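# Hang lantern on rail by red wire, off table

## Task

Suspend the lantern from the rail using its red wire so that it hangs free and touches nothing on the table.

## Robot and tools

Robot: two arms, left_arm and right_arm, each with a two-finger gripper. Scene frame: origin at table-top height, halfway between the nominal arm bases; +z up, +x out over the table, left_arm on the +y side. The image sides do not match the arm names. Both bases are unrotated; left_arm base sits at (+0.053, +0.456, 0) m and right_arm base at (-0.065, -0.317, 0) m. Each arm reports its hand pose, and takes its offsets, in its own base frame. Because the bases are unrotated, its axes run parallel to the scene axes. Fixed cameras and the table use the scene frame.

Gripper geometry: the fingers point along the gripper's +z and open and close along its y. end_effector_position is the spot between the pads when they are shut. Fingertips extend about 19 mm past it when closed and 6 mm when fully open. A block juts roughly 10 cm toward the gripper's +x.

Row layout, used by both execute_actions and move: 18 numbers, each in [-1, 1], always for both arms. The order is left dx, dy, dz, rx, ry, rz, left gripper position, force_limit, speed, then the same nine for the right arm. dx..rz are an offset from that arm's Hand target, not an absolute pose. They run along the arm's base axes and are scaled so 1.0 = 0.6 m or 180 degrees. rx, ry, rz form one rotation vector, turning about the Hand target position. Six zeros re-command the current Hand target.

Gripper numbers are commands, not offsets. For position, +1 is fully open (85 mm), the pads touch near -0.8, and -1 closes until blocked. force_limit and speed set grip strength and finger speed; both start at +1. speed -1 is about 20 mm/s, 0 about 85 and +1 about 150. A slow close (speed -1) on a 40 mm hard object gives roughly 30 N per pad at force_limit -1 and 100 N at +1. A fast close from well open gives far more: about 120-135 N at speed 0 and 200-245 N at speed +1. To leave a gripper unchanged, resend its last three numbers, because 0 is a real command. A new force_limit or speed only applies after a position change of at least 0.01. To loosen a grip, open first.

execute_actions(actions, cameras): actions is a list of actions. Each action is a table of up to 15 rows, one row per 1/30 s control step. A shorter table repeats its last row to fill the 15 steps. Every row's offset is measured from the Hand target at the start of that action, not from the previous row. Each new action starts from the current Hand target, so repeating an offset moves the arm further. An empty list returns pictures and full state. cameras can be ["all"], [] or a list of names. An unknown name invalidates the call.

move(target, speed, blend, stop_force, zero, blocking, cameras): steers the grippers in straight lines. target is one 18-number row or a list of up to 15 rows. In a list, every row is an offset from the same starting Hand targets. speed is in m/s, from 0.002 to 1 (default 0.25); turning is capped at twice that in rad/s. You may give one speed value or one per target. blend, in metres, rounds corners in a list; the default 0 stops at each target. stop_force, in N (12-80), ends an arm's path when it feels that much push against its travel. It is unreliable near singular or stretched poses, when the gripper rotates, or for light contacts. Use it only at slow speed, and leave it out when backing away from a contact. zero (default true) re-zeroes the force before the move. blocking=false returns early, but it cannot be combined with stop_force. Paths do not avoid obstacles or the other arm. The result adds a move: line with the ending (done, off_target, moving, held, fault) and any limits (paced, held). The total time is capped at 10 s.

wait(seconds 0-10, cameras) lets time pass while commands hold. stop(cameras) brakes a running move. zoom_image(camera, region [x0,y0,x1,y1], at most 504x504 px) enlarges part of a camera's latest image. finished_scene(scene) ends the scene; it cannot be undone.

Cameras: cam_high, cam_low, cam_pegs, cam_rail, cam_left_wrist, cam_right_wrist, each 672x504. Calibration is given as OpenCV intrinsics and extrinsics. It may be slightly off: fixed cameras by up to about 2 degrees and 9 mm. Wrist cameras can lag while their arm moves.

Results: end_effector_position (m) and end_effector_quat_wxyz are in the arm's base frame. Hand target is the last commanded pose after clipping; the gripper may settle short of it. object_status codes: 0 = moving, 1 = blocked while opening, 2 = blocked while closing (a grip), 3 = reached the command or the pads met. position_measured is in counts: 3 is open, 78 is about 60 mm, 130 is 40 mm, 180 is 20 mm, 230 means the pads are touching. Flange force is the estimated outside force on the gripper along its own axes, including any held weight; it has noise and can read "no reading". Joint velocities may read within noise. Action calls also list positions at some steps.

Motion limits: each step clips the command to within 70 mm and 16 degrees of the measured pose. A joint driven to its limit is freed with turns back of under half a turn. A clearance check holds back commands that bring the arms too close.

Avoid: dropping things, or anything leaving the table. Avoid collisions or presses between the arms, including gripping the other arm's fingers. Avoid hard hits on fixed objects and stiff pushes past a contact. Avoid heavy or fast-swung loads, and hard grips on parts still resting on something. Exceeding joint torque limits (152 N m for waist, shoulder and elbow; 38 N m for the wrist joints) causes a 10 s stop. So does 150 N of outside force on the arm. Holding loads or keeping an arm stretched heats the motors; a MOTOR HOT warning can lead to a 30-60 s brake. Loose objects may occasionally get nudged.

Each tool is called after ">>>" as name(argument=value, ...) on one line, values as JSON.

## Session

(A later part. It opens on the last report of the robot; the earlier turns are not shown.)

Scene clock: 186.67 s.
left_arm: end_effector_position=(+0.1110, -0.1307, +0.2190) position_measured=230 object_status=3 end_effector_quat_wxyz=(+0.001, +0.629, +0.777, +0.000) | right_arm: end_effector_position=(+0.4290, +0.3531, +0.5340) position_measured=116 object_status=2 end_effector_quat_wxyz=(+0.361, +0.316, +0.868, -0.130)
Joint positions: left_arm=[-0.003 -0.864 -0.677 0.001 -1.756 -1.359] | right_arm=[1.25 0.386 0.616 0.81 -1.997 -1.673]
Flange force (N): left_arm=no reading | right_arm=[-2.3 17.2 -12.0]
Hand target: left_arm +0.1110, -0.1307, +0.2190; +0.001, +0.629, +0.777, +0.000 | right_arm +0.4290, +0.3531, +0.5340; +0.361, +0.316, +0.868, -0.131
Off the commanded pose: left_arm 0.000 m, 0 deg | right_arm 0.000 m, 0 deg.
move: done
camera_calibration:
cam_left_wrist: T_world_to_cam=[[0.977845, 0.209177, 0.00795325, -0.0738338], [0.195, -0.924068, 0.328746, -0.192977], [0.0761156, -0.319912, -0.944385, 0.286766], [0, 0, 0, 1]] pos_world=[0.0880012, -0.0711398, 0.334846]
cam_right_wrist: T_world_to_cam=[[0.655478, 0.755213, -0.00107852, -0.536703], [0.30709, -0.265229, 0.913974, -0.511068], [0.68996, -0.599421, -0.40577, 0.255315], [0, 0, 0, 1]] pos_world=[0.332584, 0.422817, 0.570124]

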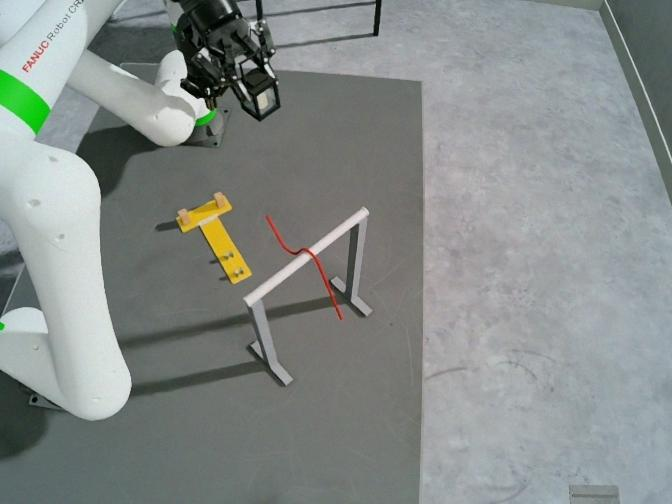

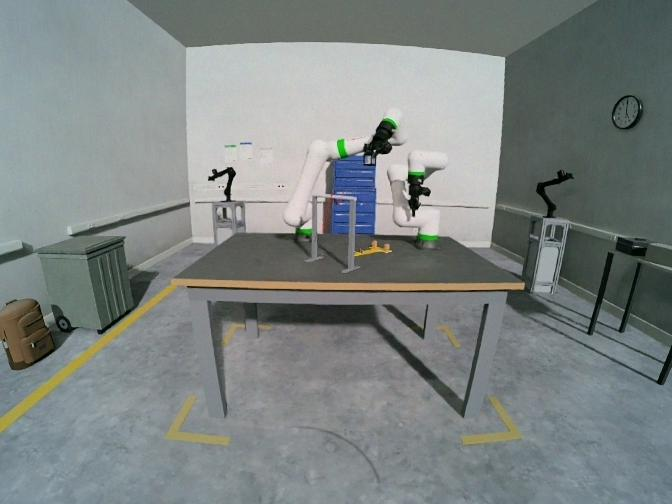

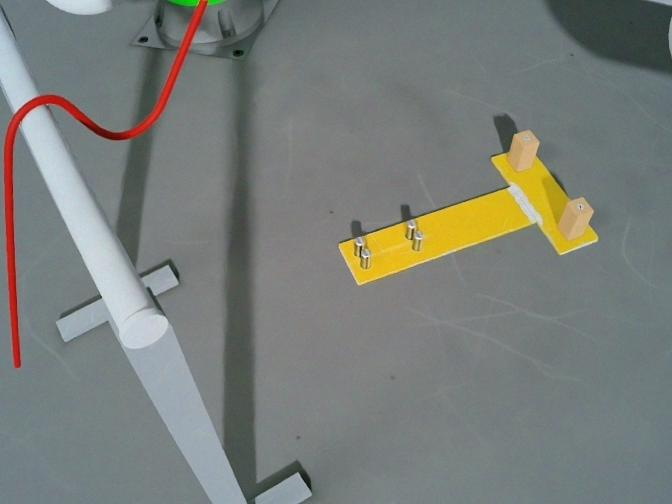

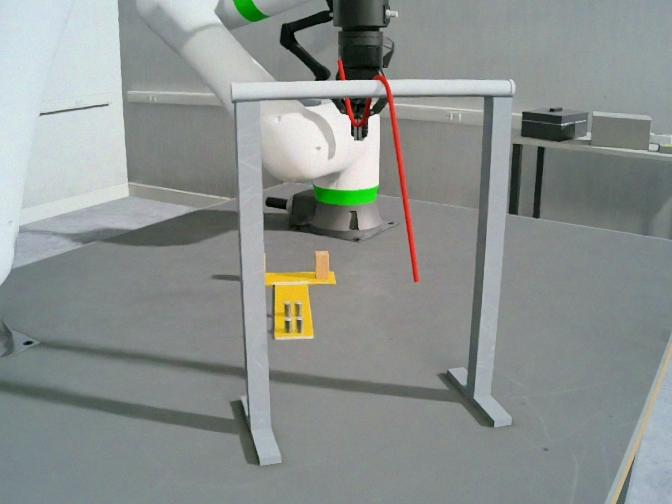

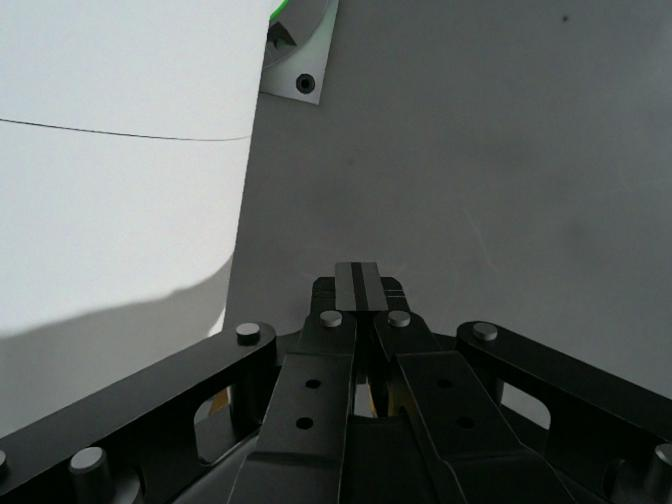

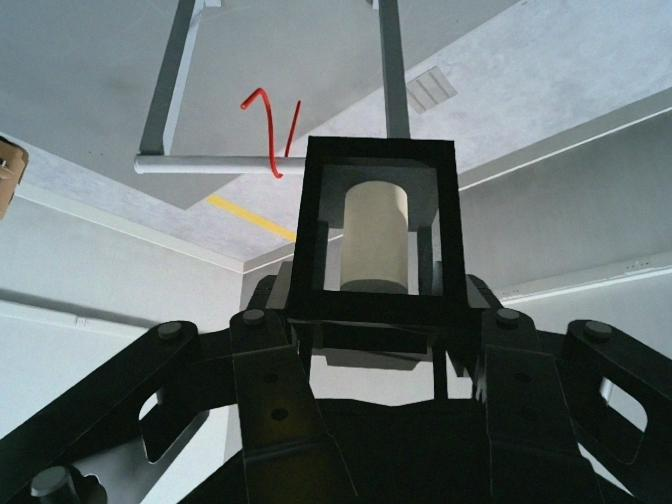

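>>> move(target=[[0,0,0,0,0,0,-0.97,-1,-1,-0.048,-0.07,-0.223,0,0,0,-1,-0.8,-1],[0,0,0,0,0,0,-0.97,-1,-1,-0.0133,-0.153,-0.368,0,0,0,-1,-0.8,-1]], speed=0.15, cameras=["cam_rail","cam_pegs","cam_right_wrist"])

>>> zoom_image(camera="cam_rail", region=[260, 0, 440, 180])

Scene clock: 191.37 s.
left_arm: end_effector_position=(+0.1110, -0.1307, +0.2190) position_measured=230 object_status=3 end_effector_quat_wxyz=(+0.001, +0.629, +0.777, +0.000) | right_arm: end_effector_position=(+0.4210, +0.2613, +0.3132) position_measured=116 object_status=2 end_effector_quat_wxyz=(+0.361, +0.316, +0.868, -0.131)
Joint positions: left_arm=[-0.003 -0.864 -0.677 0.001 -1.756 -1.359] | right_arm=[1.219 0.075 -0.262 0.73 -1.564 -2.051]
Flange force (N): left_arm=no reading | right_arm=[3.5 7.4 -4.8]
Hand target: left_arm +0.1110, -0.1307, +0.2190; +0.001, +0.629, +0.777, +0.000 | right_arm +0.4211, +0.2613, +0.3132; +0.361, +0.316, +0.868, -0.131
Off the commanded pose: left_arm 0.000 m, 0 deg | right_arm 0.000 m, 0 deg.
move: done
camera_calibration:
cam_right_wrist: T_world_to_cam=[[0.655575, 0.755129, -0.00113709, -0.462427], [0.307094, -0.265231, 0.913973, -0.331127], [0.689866, -0.599527, -0.405774, 0.11634], [0, 0, 0, 1]] pos_world=[0.324583, 0.331116, 0.349324]
Images, in order (width x height): cam_pegs 672x504, cam_rail 672x504, cam_right_wrist 672x504.

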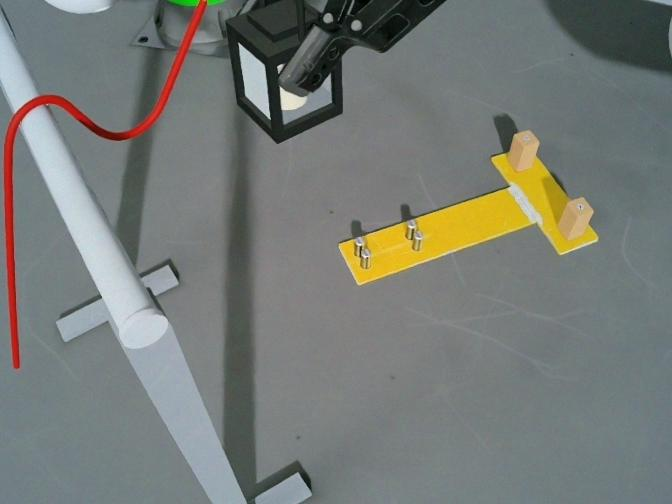

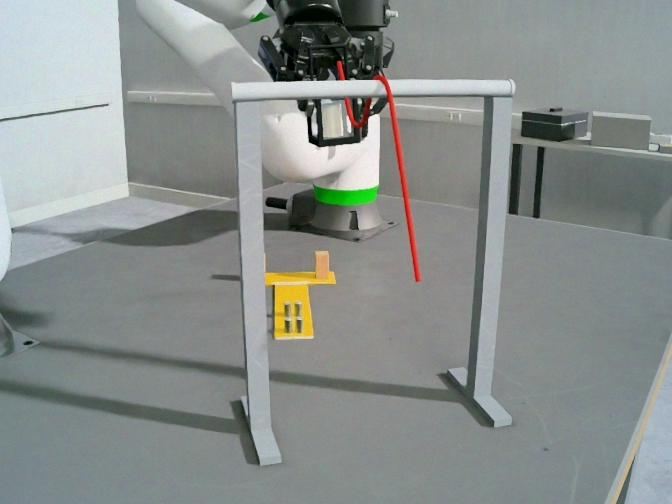

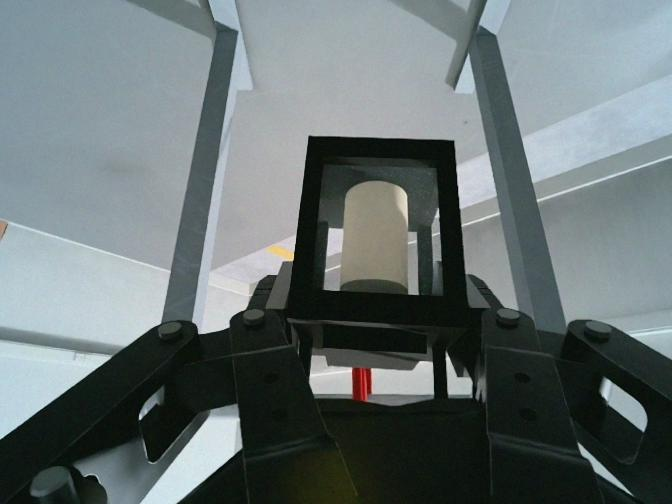

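Scaled by 2.800 from the camera's 672x504 image, which has a finer 960x720 frame.

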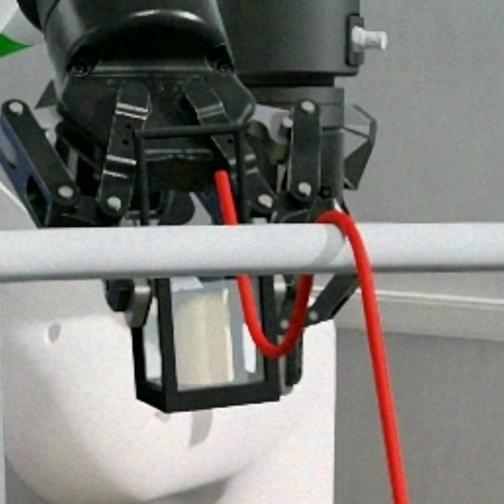

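>>> move(target=[0,0,0,0,0,0,-0.97,-1,-1,0.0641,-0.0537,0,0,0,0,-1,-0.8,-1], speed=0.06, cameras=["cam_rail","cam_pegs","cam_right_wrist"])

>>> zoom_image(camera="cam_rail", region=[260, 0, 440, 180])

>>> zoom_image(camera="cam_right_wrist", region=[250, 280, 500, 430])

Scene clock: 193.17 s.
left_arm: end_effector_position=(+0.1110, -0.1307, +0.2190) position_measured=230 object_status=3 end_effector_quat_wxyz=(+0.001, +0.629, +0.777, +0.000) | right_arm: end_effector_position=(+0.4595, +0.2291, +0.3132) position_measured=116 object_status=2 end_effector_quat_wxyz=(+0.361, +0.317, +0.868, -0.130)
Joint positions: left_arm=[-0.003 -0.864 -0.677 0.001 -1.756 -1.359] | right_arm=[1.109 0.064 -0.28 0.764 -1.488 -1.98]
Flange force (N): left_arm=no reading | right_arm=[3.0 9.0 -4.0]
Hand target: left_arm +0.1110, -0.1307, +0.2190; +0.001, +0.629, +0.777, +0.000 | right_arm +0.4595, +0.2291, +0.3132; +0.361, +0.316, +0.868, -0.131
Off the commanded pose: left_arm 0.000 m, 0 deg | right_arm 0.000 m, 0 deg.
move: done
camera_calibration:
cam_right_wrist: T_world_to_cam=[[0.655478, 0.755213, -0.00107852, -0.463363], [0.30709, -0.265229, 0.913974, -0.351491], [0.68996, -0.599421, -0.40577, 0.0704091], [0, 0, 0, 1]] pos_world=[0.363084, 0.298917, 0.349324]
Images, in order (width x height): cam_pegs 672x504, cam_rail 672x504, cam_right_wrist 672x504.

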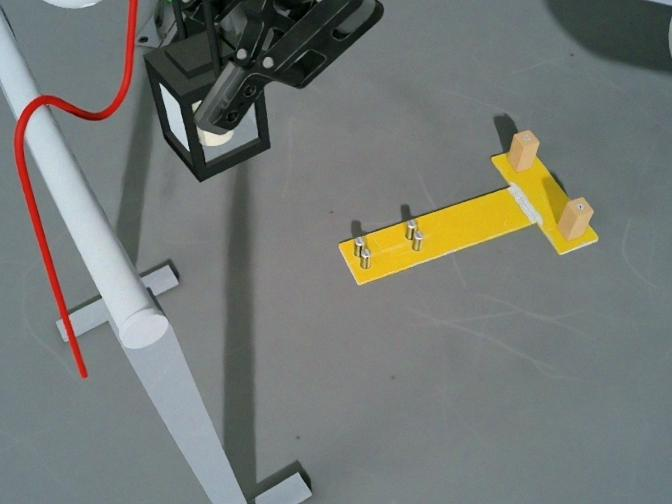

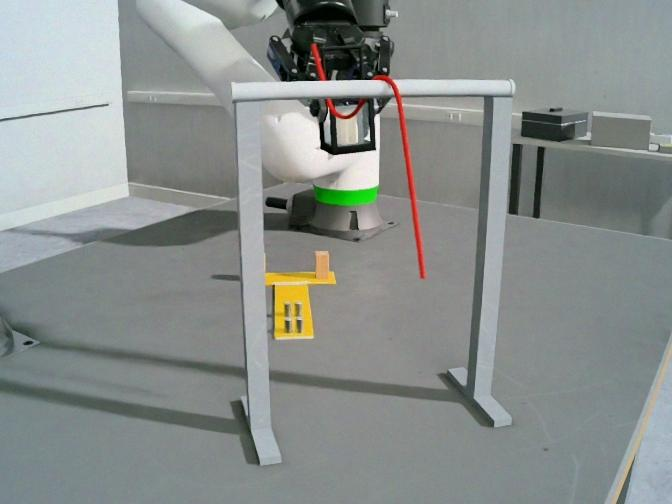

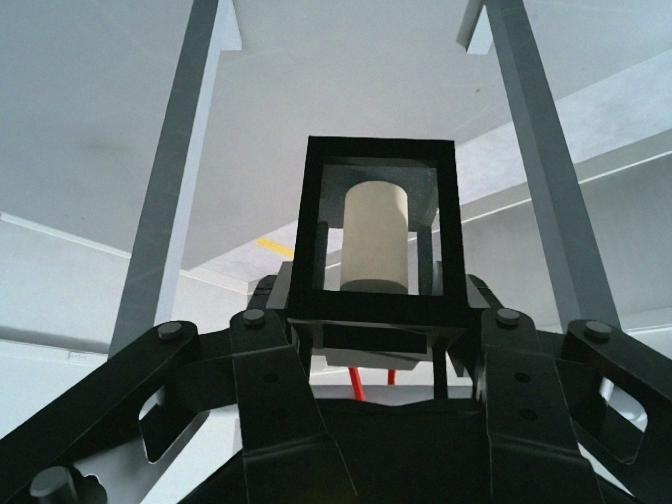

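Scaled by 2.800 from the camera's 672x504 image, which has a finer 960x720 frame.

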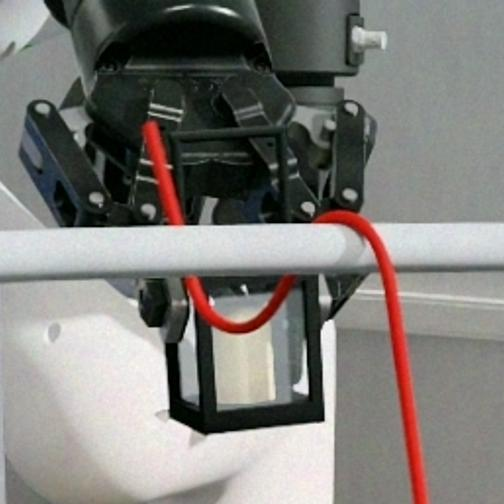

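Scaled by 2.016 from the camera's 672x504 image, which has a finer 960x720 frame.

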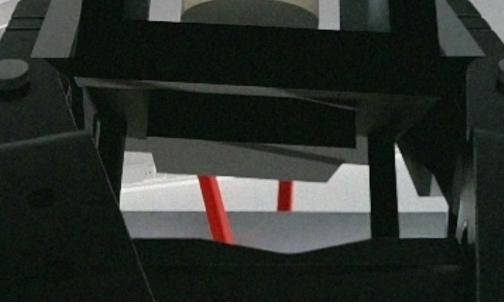

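>>> move(target=[0,0,0,0,0,0,-0.97,-1,-1,-0.0841,0.0737,0,0,0,0,-1,-0.8,-1], speed=0.06, cameras=["cam_rail","cam_pegs","cam_right_wrist"])

>>> zoom_image(camera="cam_rail", region=[260, 0, 440, 180])

>>> zoom_image(camera="cam_pegs", region=[0, 0, 350, 250])

Scene clock: 195.33 s.
left_arm: end_effector_position=(+0.1110, -0.1307, +0.2190) position_measured=230 object_status=3 end_effector_quat_wxyz=(+0.001, +0.629, +0.777, +0.000) | right_arm: end_effector_position=(+0.4091, +0.2732, +0.3132) position_measured=116 object_status=2 end_effector_quat_wxyz=(+0.361, +0.316, +0.868, -0.131)
Joint positions: left_arm=[-0.003 -0.864 -0.677 0.001 -1.756 -1.359] | right_arm=[1.254 0.085 -0.248 0.719 -1.588 -2.073]
Flange force (N): left_arm=no reading | right_arm=[2.9 8.6 -3.2]
Hand target: left_arm +0.1110, -0.1307, +0.2190; +0.001, +0.629, +0.777, +0.000 | right_arm +0.4091, +0.2733, +0.3132; +0.361, +0.316, +0.868, -0.131
Off the commanded pose: left_arm 0.000 m, 0 deg | right_arm 0.000 m, 0 deg.
move: done
camera_calibration:
cam_right_wrist: T_world_to_cam=[[0.655523, 0.755174, -0.00110573, -0.463622], [0.307112, -0.265248, 0.913962, -0.324313], [0.689907, -0.599463, -0.405799, 0.131658], [0, 0, 0, 1]] pos_world=[0.312683, 0.343016, 0.349323]
Images, in order (width x height): cam_pegs 672x504, cam_rail 672x504, cam_right_wrist 672x504.

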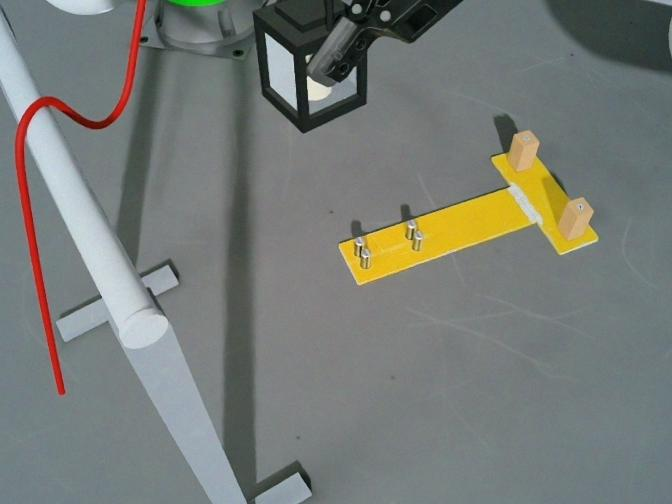

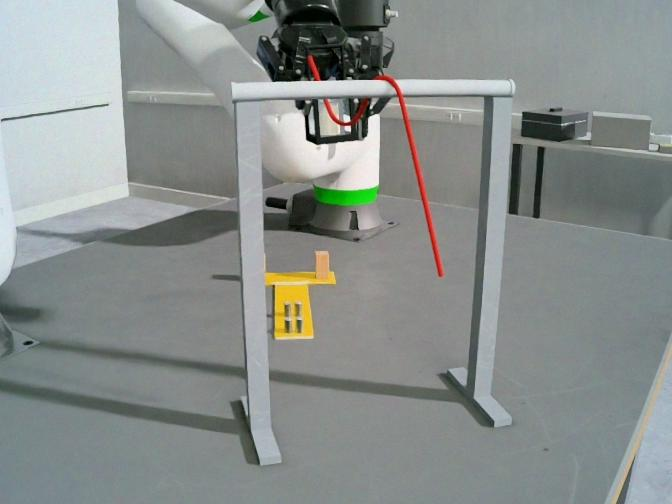

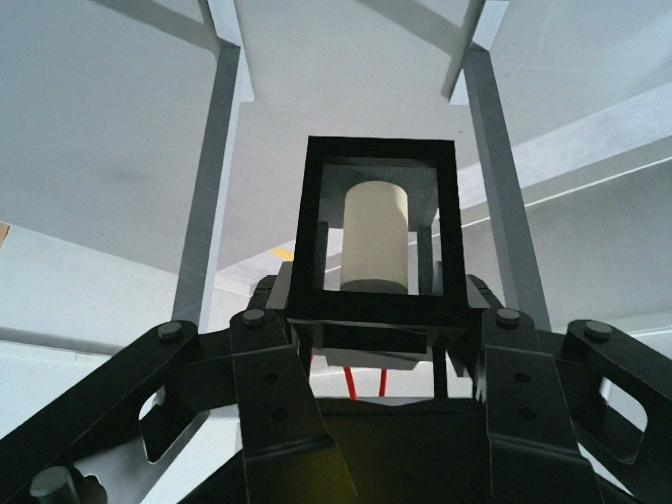

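Scaled by 2.800 from the camera's 672x504 image, which has a finer 960x720 frame.

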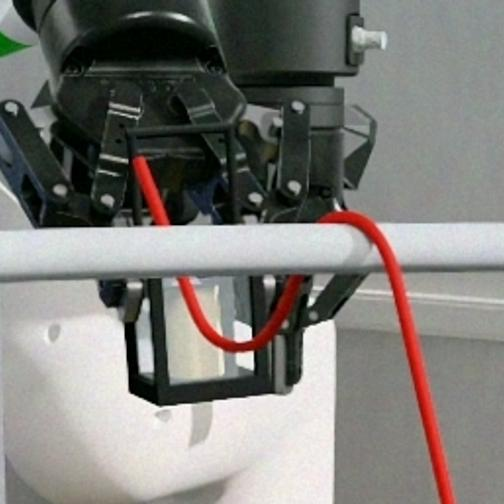

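Scaled by 1.440 from the camera's 672x504 image, which has a finer 960x720 frame.

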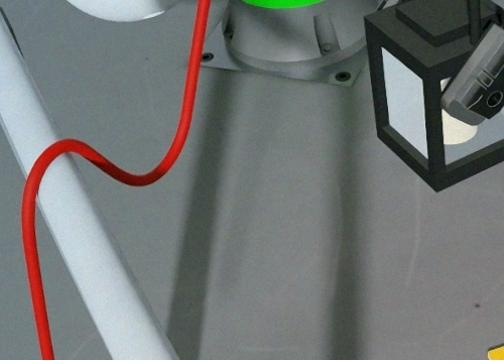

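>>> wait(seconds=1, cameras=["cam_high","cam_rail","cam_pegs"])

>>> zoom_image(camera="cam_high", region=[220, 180, 400, 340])

>>> zoom_image(camera="cam_rail", region=[260, 0, 440, 180])

>>> zoom_image(camera="cam_pegs", region=[0, 0, 350, 250])

Scene clock: 197.00 s.
left_arm: end_effector_position=(+0.1110, -0.1307, +0.2190) position_measured=230 object_status=3 end_effector_quat_wxyz=(+0.001, +0.629, +0.777, +0.000) | right_arm: end_effector_position=(+0.4091, +0.2733, +0.3132) position_measured=116 object_status=2 end_effector_quat_wxyz=(+0.361, +0.316, +0.868, -0.131)
Joint positions: left_arm=[-0.003 -0.864 -0.677 0.001 -1.756 -1.359] | right_arm=[1.254 0.085 -0.248 0.719 -1.588 -2.073]
Flange force (N): left_arm=no reading | right_arm=[2.9 8.2 -5.3]
Hand target: left_arm +0.1110, -0.1307, +0.2190; +0.001, +0.629, +0.777, +0.000 | right_arm +0.4091, +0.2733, +0.3132; +0.361, +0.316, +0.868, -0.131
Tool commands: left_gripper/position=-0.97 left_gripper/force_limit=-1.0 left_gripper/speed=-1.0 right_gripper/position=-1.0 right_gripper/force_limit=-0.8 right_gripper/speed=-1.0
Off the commanded pose: left_arm 0.000 m, 0 deg | right_arm 0.000 m, 0 deg.
wait: 1.00 s; at rest from the start
Images, in order (width x height): cam_high 672x504, cam_pegs 672x504, cam_rail 672x504.

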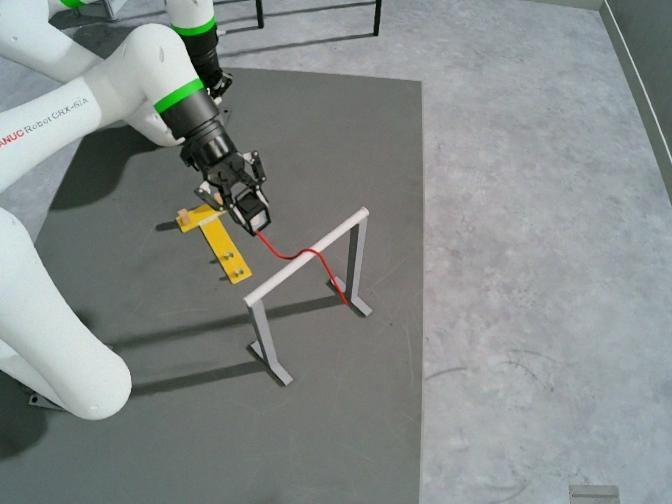

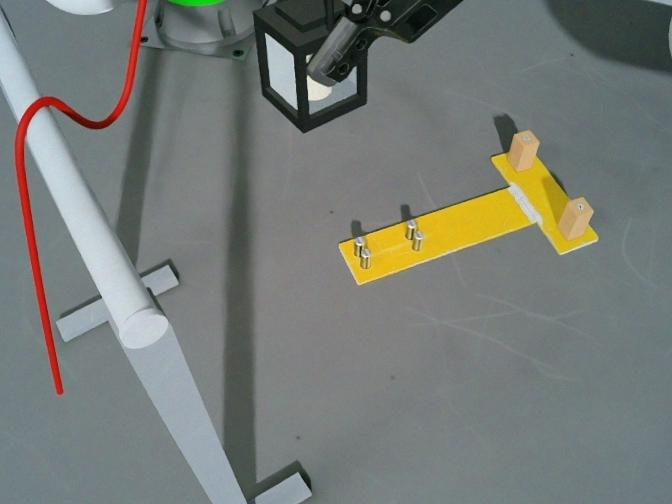

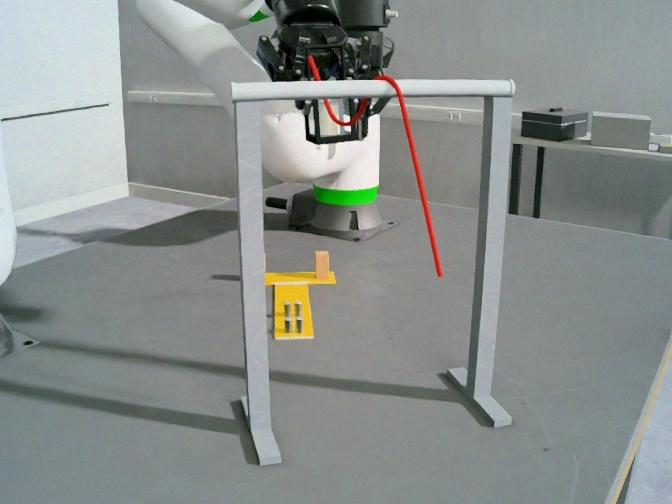

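Scaled by 2.800 from the camera's 672x504 image, which has a finer 960x720 frame.

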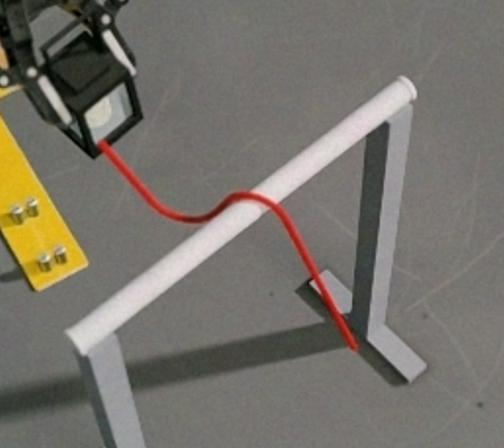

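Scaled by 2.800 from the camera's 672x504 image, which has a finer 960x720 frame.

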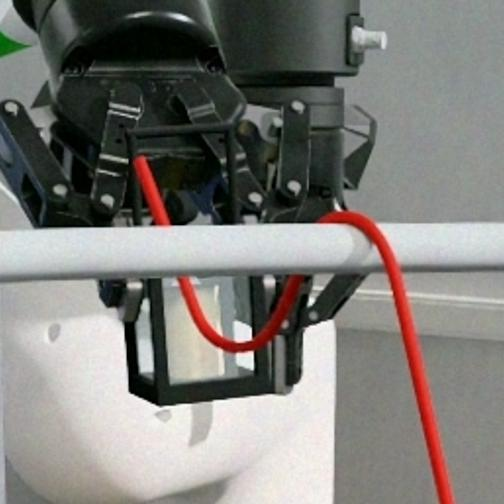

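Scaled by 1.440 from the camera's 672x504 image, which has a finer 960x720 frame.

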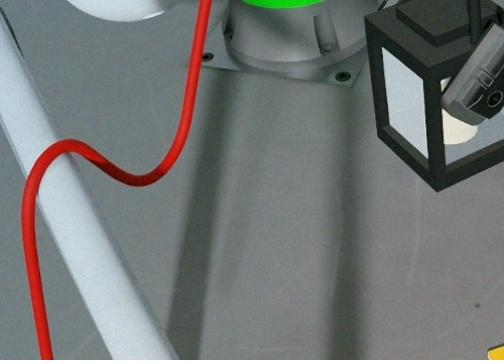

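>>> move(target=[0,0,0,0,0,0,-0.97,-1,-1,0.0165,-0.0938,0.0113,0,0,0,-1,-0.8,-1], speed=0.08, cameras=["cam_rail","cam_pegs","cam_right_wrist"])

>>> zoom_image(camera="cam_rail", region=[260, 0, 440, 180])

>>> zoom_image(camera="cam_right_wrist", region=[250, 280, 500, 430])

Scene clock: 202.73 s.
left_arm: end_effector_position=(+0.1110, -0.1307, +0.2190) position_measured=230 object_status=3 end_effector_quat_wxyz=(+0.001, +0.629, +0.777, +0.000) | right_arm: end_effector_position=(+0.4189, +0.2171, +0.3200) position_measured=116 object_status=2 end_effector_quat_wxyz=(+0.361, +0.316, +0.868, -0.131)
Joint positions: left_arm=[-0.003 -0.864 -0.677 0.001 -1.756 -1.359] | right_arm=[1.186 -0.022 -0.348 0.741 -1.551 -2.02]
Flange force (N): left_arm=no reading | right_arm=[2.0 6.5 -3.6]
Hand target: left_arm +0.1110, -0.1307, +0.2190; +0.001, +0.629, +0.777, +0.000 | right_arm +0.4190, +0.2170, +0.3200; +0.361, +0.316, +0.868, -0.131
Off the commanded pose: left_arm 0.000 m, 0 deg | right_arm 0.000 m, 0 deg.
move: done
camera_calibration:
cam_right_wrist: T_world_to_cam=[[0.655575, 0.755129, -0.00113709, -0.427666], [0.307094, -0.265231, 0.913973, -0.348329], [0.689866, -0.599527, -0.405774, 0.0940088], [0, 0, 0, 1]] pos_world=[0.322483, 0.286916, 0.356024]
Images, in order (width x height): cam_pegs 672x504, cam_rail 672x504, cam_right_wrist 672x504.

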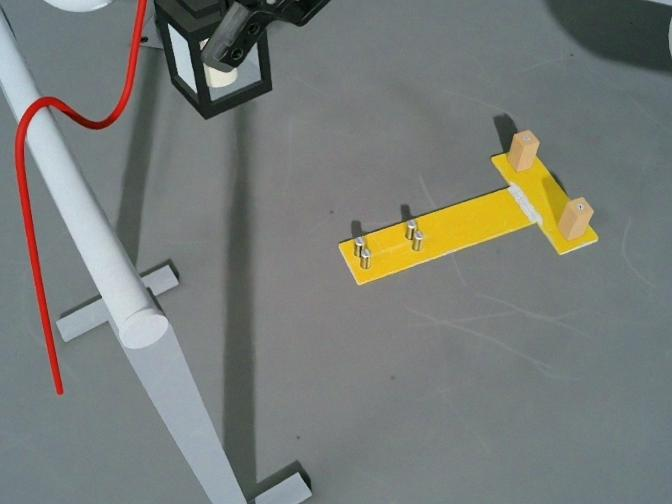

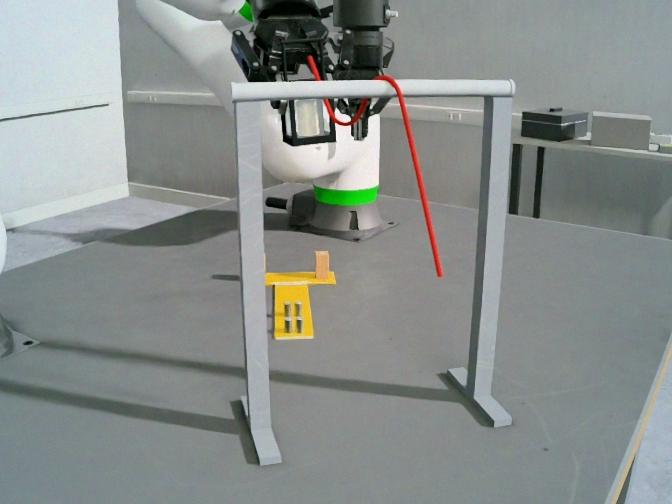

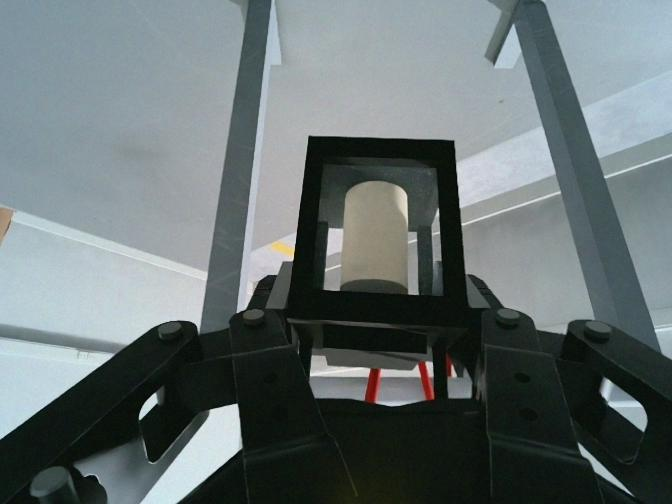

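Scaled by 2.800 from the camera's 672x504 image, which has a finer 960x720 frame.

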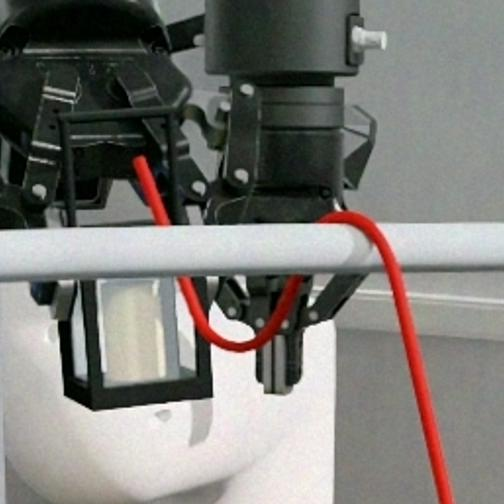

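Scaled by 2.016 from the camera's 672x504 image, which has a finer 960x720 frame.

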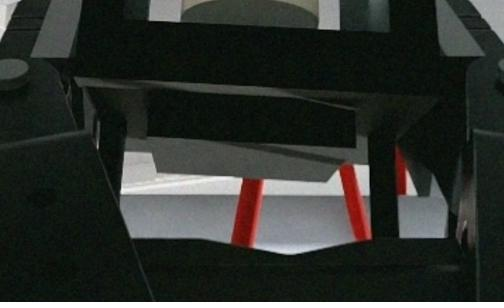

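>>> move(target=[0,0,0,0,0,0,-0.97,-1,-1,0.0467,-0.0342,0,0,0,0,-1,-0.8,-1], speed=0.06, cameras=["cam_rail","cam_pegs","cam_right_wrist"])

>>> zoom_image(camera="cam_rail", region=[260, 0, 440, 180])

>>> zoom_image(camera="cam_right_wrist", region=[250, 280, 500, 430])

Scene clock: 204.30 s.
left_arm: end_effector_position=(+0.1110, -0.1307, +0.2190) position_measured=230 object_status=3 end_effector_quat_wxyz=(+0.001, +0.629, +0.777, +0.000) | right_arm: end_effector_position=(+0.4469, +0.1965, +0.3200) position_measured=116 object_status=2 end_effector_quat_wxyz=(+0.361, +0.316, +0.868, -0.131)
Joint positions: left_arm=[-0.003 -0.864 -0.677 0.001 -1.756 -1.359] | right_arm=[1.101 -0.021 -0.352 0.765 -1.492 -1.965]
Flange force (N): left_arm=no reading | right_arm=[3.1 6.3 -4.9]
Hand target: left_arm +0.1110, -0.1307, +0.2190; +0.001, +0.629, +0.777, +0.000 | right_arm +0.4470, +0.1965, +0.3200; +0.361, +0.316, +0.868, -0.131
Off the commanded pose: left_arm 0.000 m, 0 deg | right_arm 0.000 m, 0 deg.
move: done
camera_calibration:
cam_right_wrist: T_world_to_cam=[[0.655551, 0.75515, -0.00120579, -0.430439], [0.307143, -0.265174, 0.913973, -0.362424], [0.689866, -0.599526, -0.405774, 0.0623419], [0, 0, 0, 1]] pos_world=[0.350483, 0.266316, 0.356023]
Images, in order (width x height): cam_pegs 672x504, cam_rail 672x504, cam_right_wrist 672x504.

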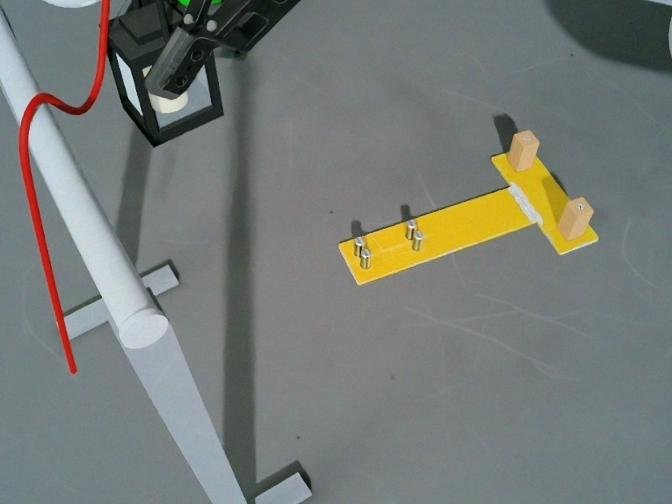

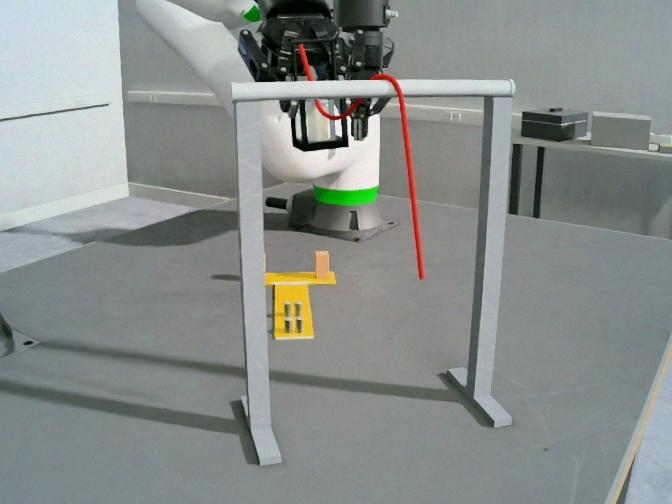

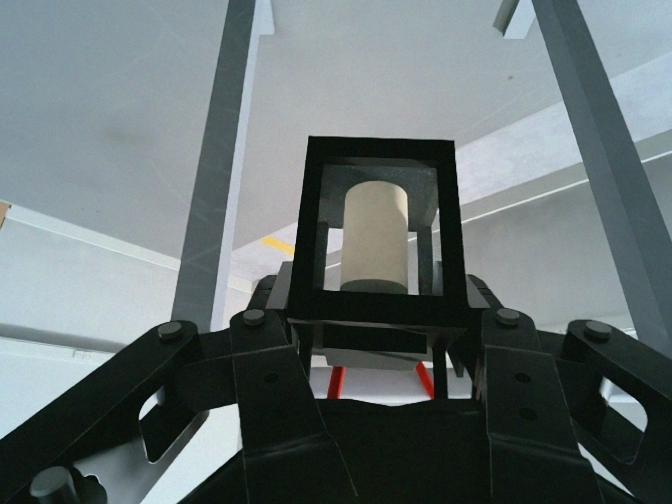

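Scaled by 2.800 from the camera's 672x504 image, which has a finer 960x720 frame.

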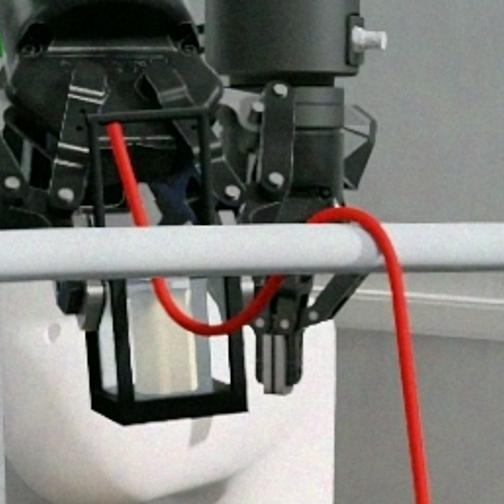

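Scaled by 2.016 from the camera's 672x504 image, which has a finer 960x720 frame.

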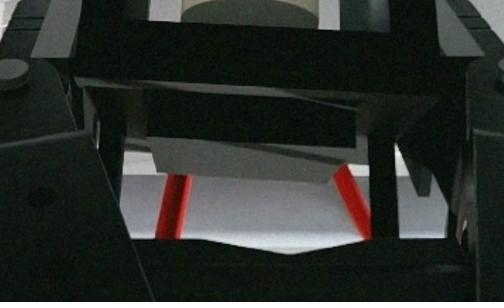

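>>> move(target=[0,0,0,0,0,0,-0.97,-1,-1,-0.075,0.063,0,0,0,0,-1,-0.8,-1], speed=0.06)

>>> wait(seconds=2, cameras=["cam_rail","cam_pegs","cam_high"])

>>> zoom_image(camera="cam_rail", region=[260, 0, 440, 180])

>>> zoom_image(camera="cam_pegs", region=[0, 0, 350, 250])

Scene clock: 207.50 s.
left_arm: end_effector_position=(+0.1110, -0.1307, +0.2190) position_measured=230 object_status=3 end_effector_quat_wxyz=(+0.001, +0.629, +0.777, +0.000) | right_arm: end_effector_position=(+0.4020, +0.2342, +0.3200) position_measured=116 object_status=2 end_effector_quat_wxyz=(+0.361, +0.316, +0.868, -0.131)
Joint positions: left_arm=[-0.003 -0.864 -0.677 0.001 -1.756 -1.359] | right_arm=[1.24 -0.009 -0.332 0.723 -1.588 -2.056]
Flange force (N): left_arm=no reading | right_arm=[2.0 8.4 -4.0]
Hand target: left_arm +0.1110, -0.1307, +0.2190; +0.001, +0.629, +0.777, +0.000 | right_arm +0.4020, +0.2343, +0.3200; +0.361, +0.316, +0.868, -0.131
Off the commanded pose: left_arm 0.000 m, 0 deg | right_arm 0.000 m, 0 deg.
move: done

Scene clock: 209.50 s.
left_arm: end_effector_position=(+0.1110, -0.1307, +0.2190) position_measured=230 object_status=3 end_effector_quat_wxyz=(+0.001, +0.629, +0.777, +0.000) | right_arm: end_effector_position=(+0.4020, +0.2343, +0.3200) position_measured=116 object_status=2 end_effector_quat_wxyz=(+0.361, +0.316, +0.868, -0.131)
Joint positions: left_arm=[-0.003 -0.864 -0.677 0.001 -1.756 -1.359] | right_arm=[1.24 -0.009 -0.332 0.723 -1.588 -2.056]
Flange force (N): left_arm=no reading | right_arm=[3.3 7.5 -5.3]
Hand target: left_arm +0.1110, -0.1307, +0.2190; +0.001, +0.629, +0.777, +0.000 | right_arm +0.4020, +0.2343, +0.3200; +0.361, +0.316, +0.868, -0.131
Tool commands: left_gripper/position=-0.97 left_gripper/force_limit=-1.0 left_gripper/speed=-1.0 right_gripper/position=-1.0 right_gripper/force_limit=-0.8 right_gripper/speed=-1.0
Off the commanded pose: left_arm 0.000 m, 0 deg | right_arm 0.000 m, 0 deg.
wait: 2.00 s; at rest by 0.17 s
Images, in order (width x height): cam_high 672x504, cam_pegs 672x504, cam_rail 672x504.

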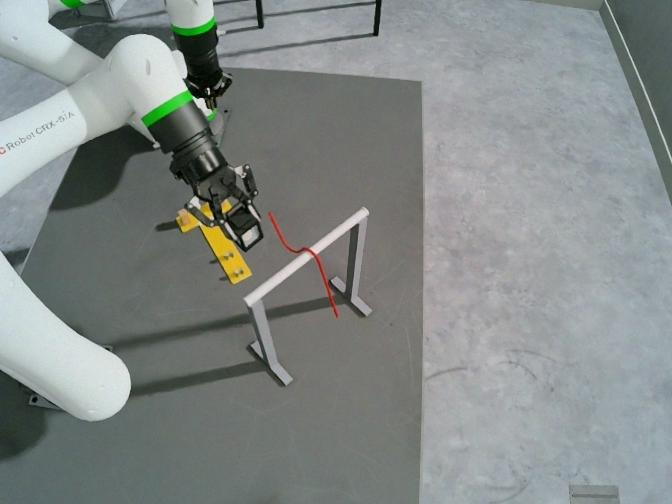

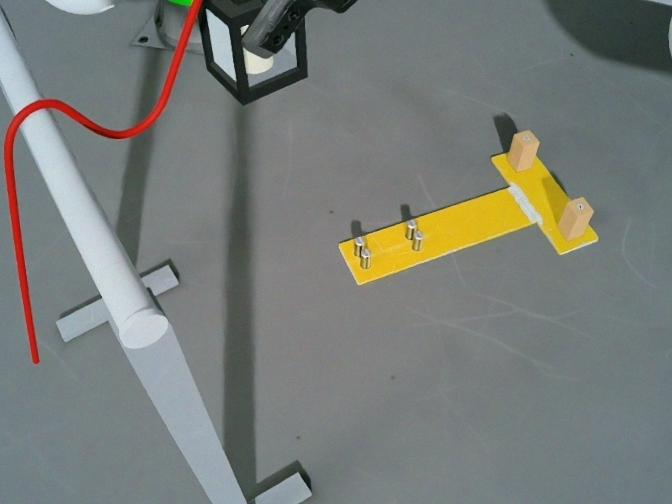

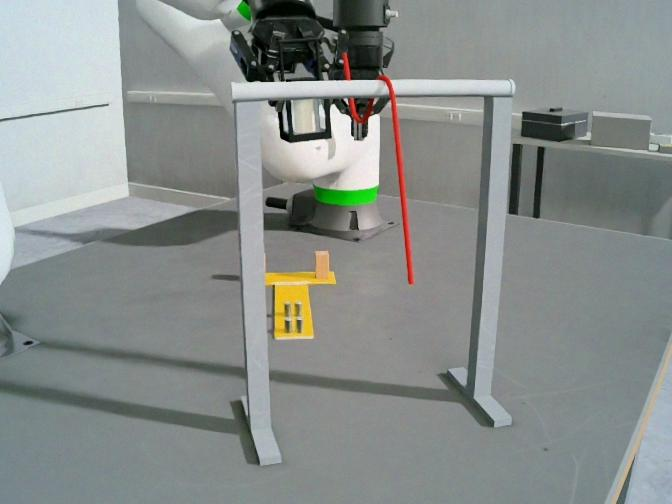

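Scaled by 2.800 from the camera's 672x504 image, which has a finer 960x720 frame.

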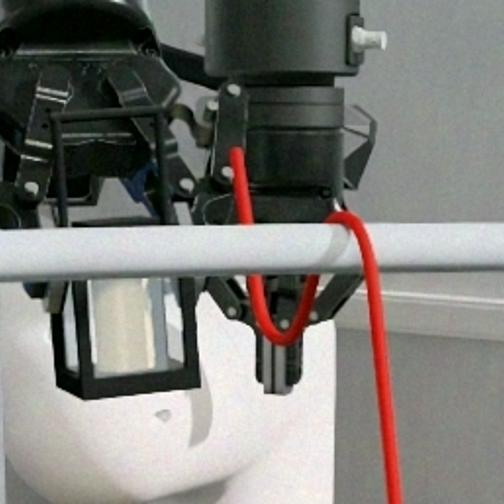

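Scaled by 1.440 from the camera's 672x504 image, which has a finer 960x720 frame.

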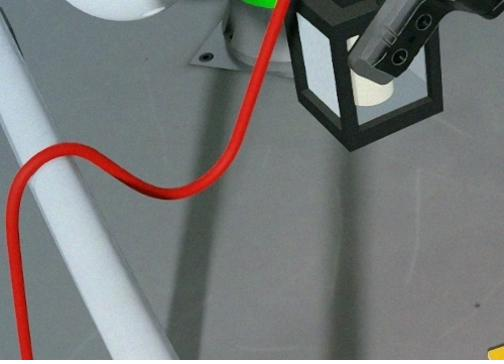

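>>> move(target=[[0,0,0,0,0,0,-0.97,-1,-1,0.02,0.0467,0.0117,0.0536,0.0638,0,-1,-0.8,-1],[0,0,0,0,0,0,-0.97,-1,-1,0.0425,0.0467,0.0117,0.0536,0.0638,0,-1,-0.8,-1]], speed=0.08, cameras=["cam_rail","cam_pegs","cam_right_wrist"])

>>> zoom_image(camera="cam_rail", region=[260, 0, 440, 180])

>>> zoom_image(camera="cam_right_wrist", region=[250, 280, 500, 430])

Scene clock: 214.03 s.
left_arm: end_effector_position=(+0.1110, -0.1307, +0.2190) position_measured=230 object_status=3 end_effector_quat_wxyz=(+0.001, +0.629, +0.777, +0.000) | right_arm: end_effector_position=(+0.4274, +0.2623, +0.3270) position_measured=116 object_status=2 end_effector_quat_wxyz=(+0.245, +0.331, +0.907, -0.088)
Joint positions: left_arm=[-0.003 -0.864 -0.677 0.001 -1.756 -1.359] | right_arm=[1.109 0.066 -0.074 0.51 -1.566 -1.847]
Flange force (N): left_arm=no reading | right_arm=[5.0 10.7 -4.6]
Hand target: left_arm +0.1110, -0.1307, +0.2190; +0.001, +0.629, +0.777, +0.000 | right_arm +0.4275, +0.2623, +0.3270; +0.245, +0.331, +0.907, -0.088
Off the commanded pose: left_arm 0.000 m, 0 deg | right_arm 0.000 m, 0 deg.
move: done
camera_calibration:
cam_right_wrist: T_world_to_cam=[[0.654862, 0.75573, -0.00523905, -0.465892], [0.477577, -0.408442, 0.777878, -0.336247], [0.585726, -0.511905, -0.628393, 0.212382], [0, 0, 0, 1]] pos_world=[0.341281, 0.32347, 0.392578]
Images, in order (width x height): cam_pegs 672x504, cam_rail 672x504, cam_right_wrist 672x504.

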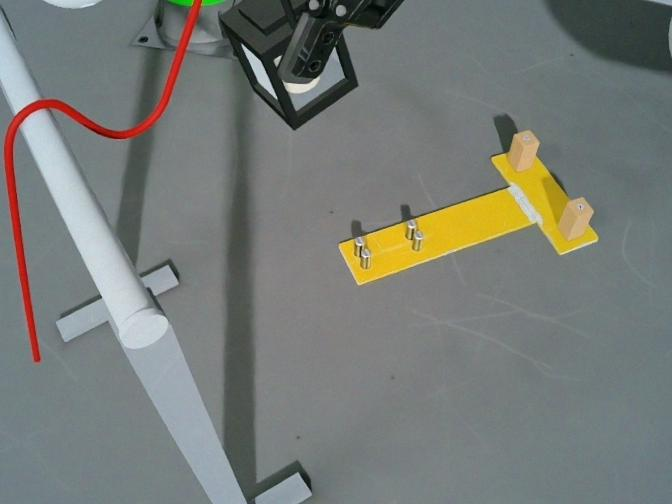

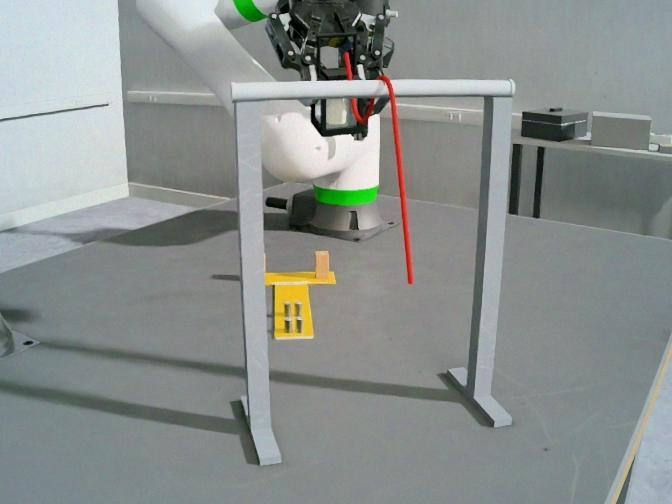

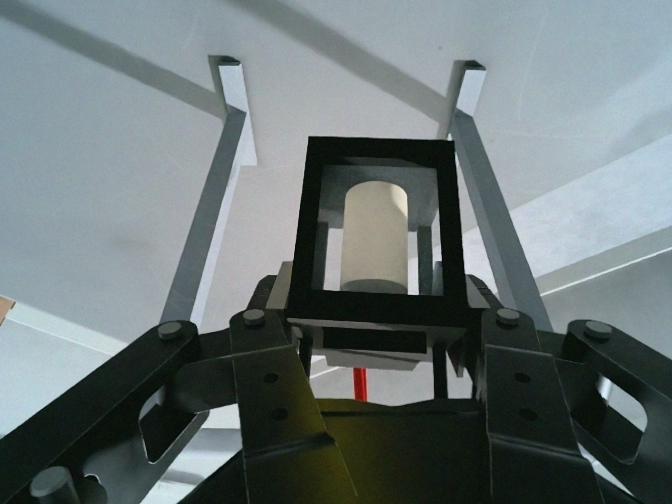

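Scaled by 2.800 from the camera's 672x504 image, which has a finer 960x720 frame.

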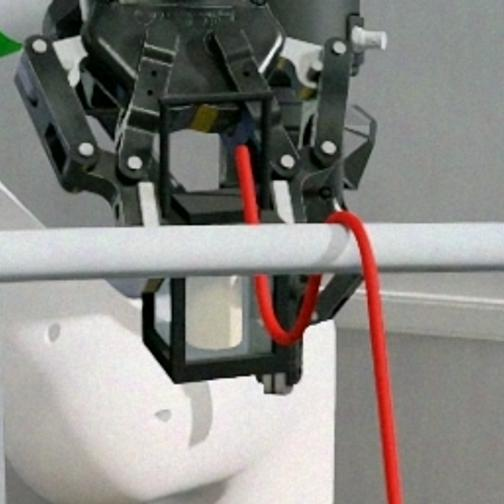

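Scaled by 2.016 from the camera's 672x504 image, which has a finer 960x720 frame.

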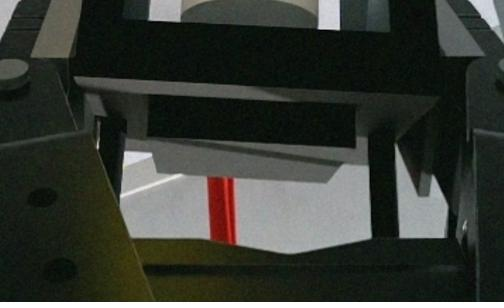

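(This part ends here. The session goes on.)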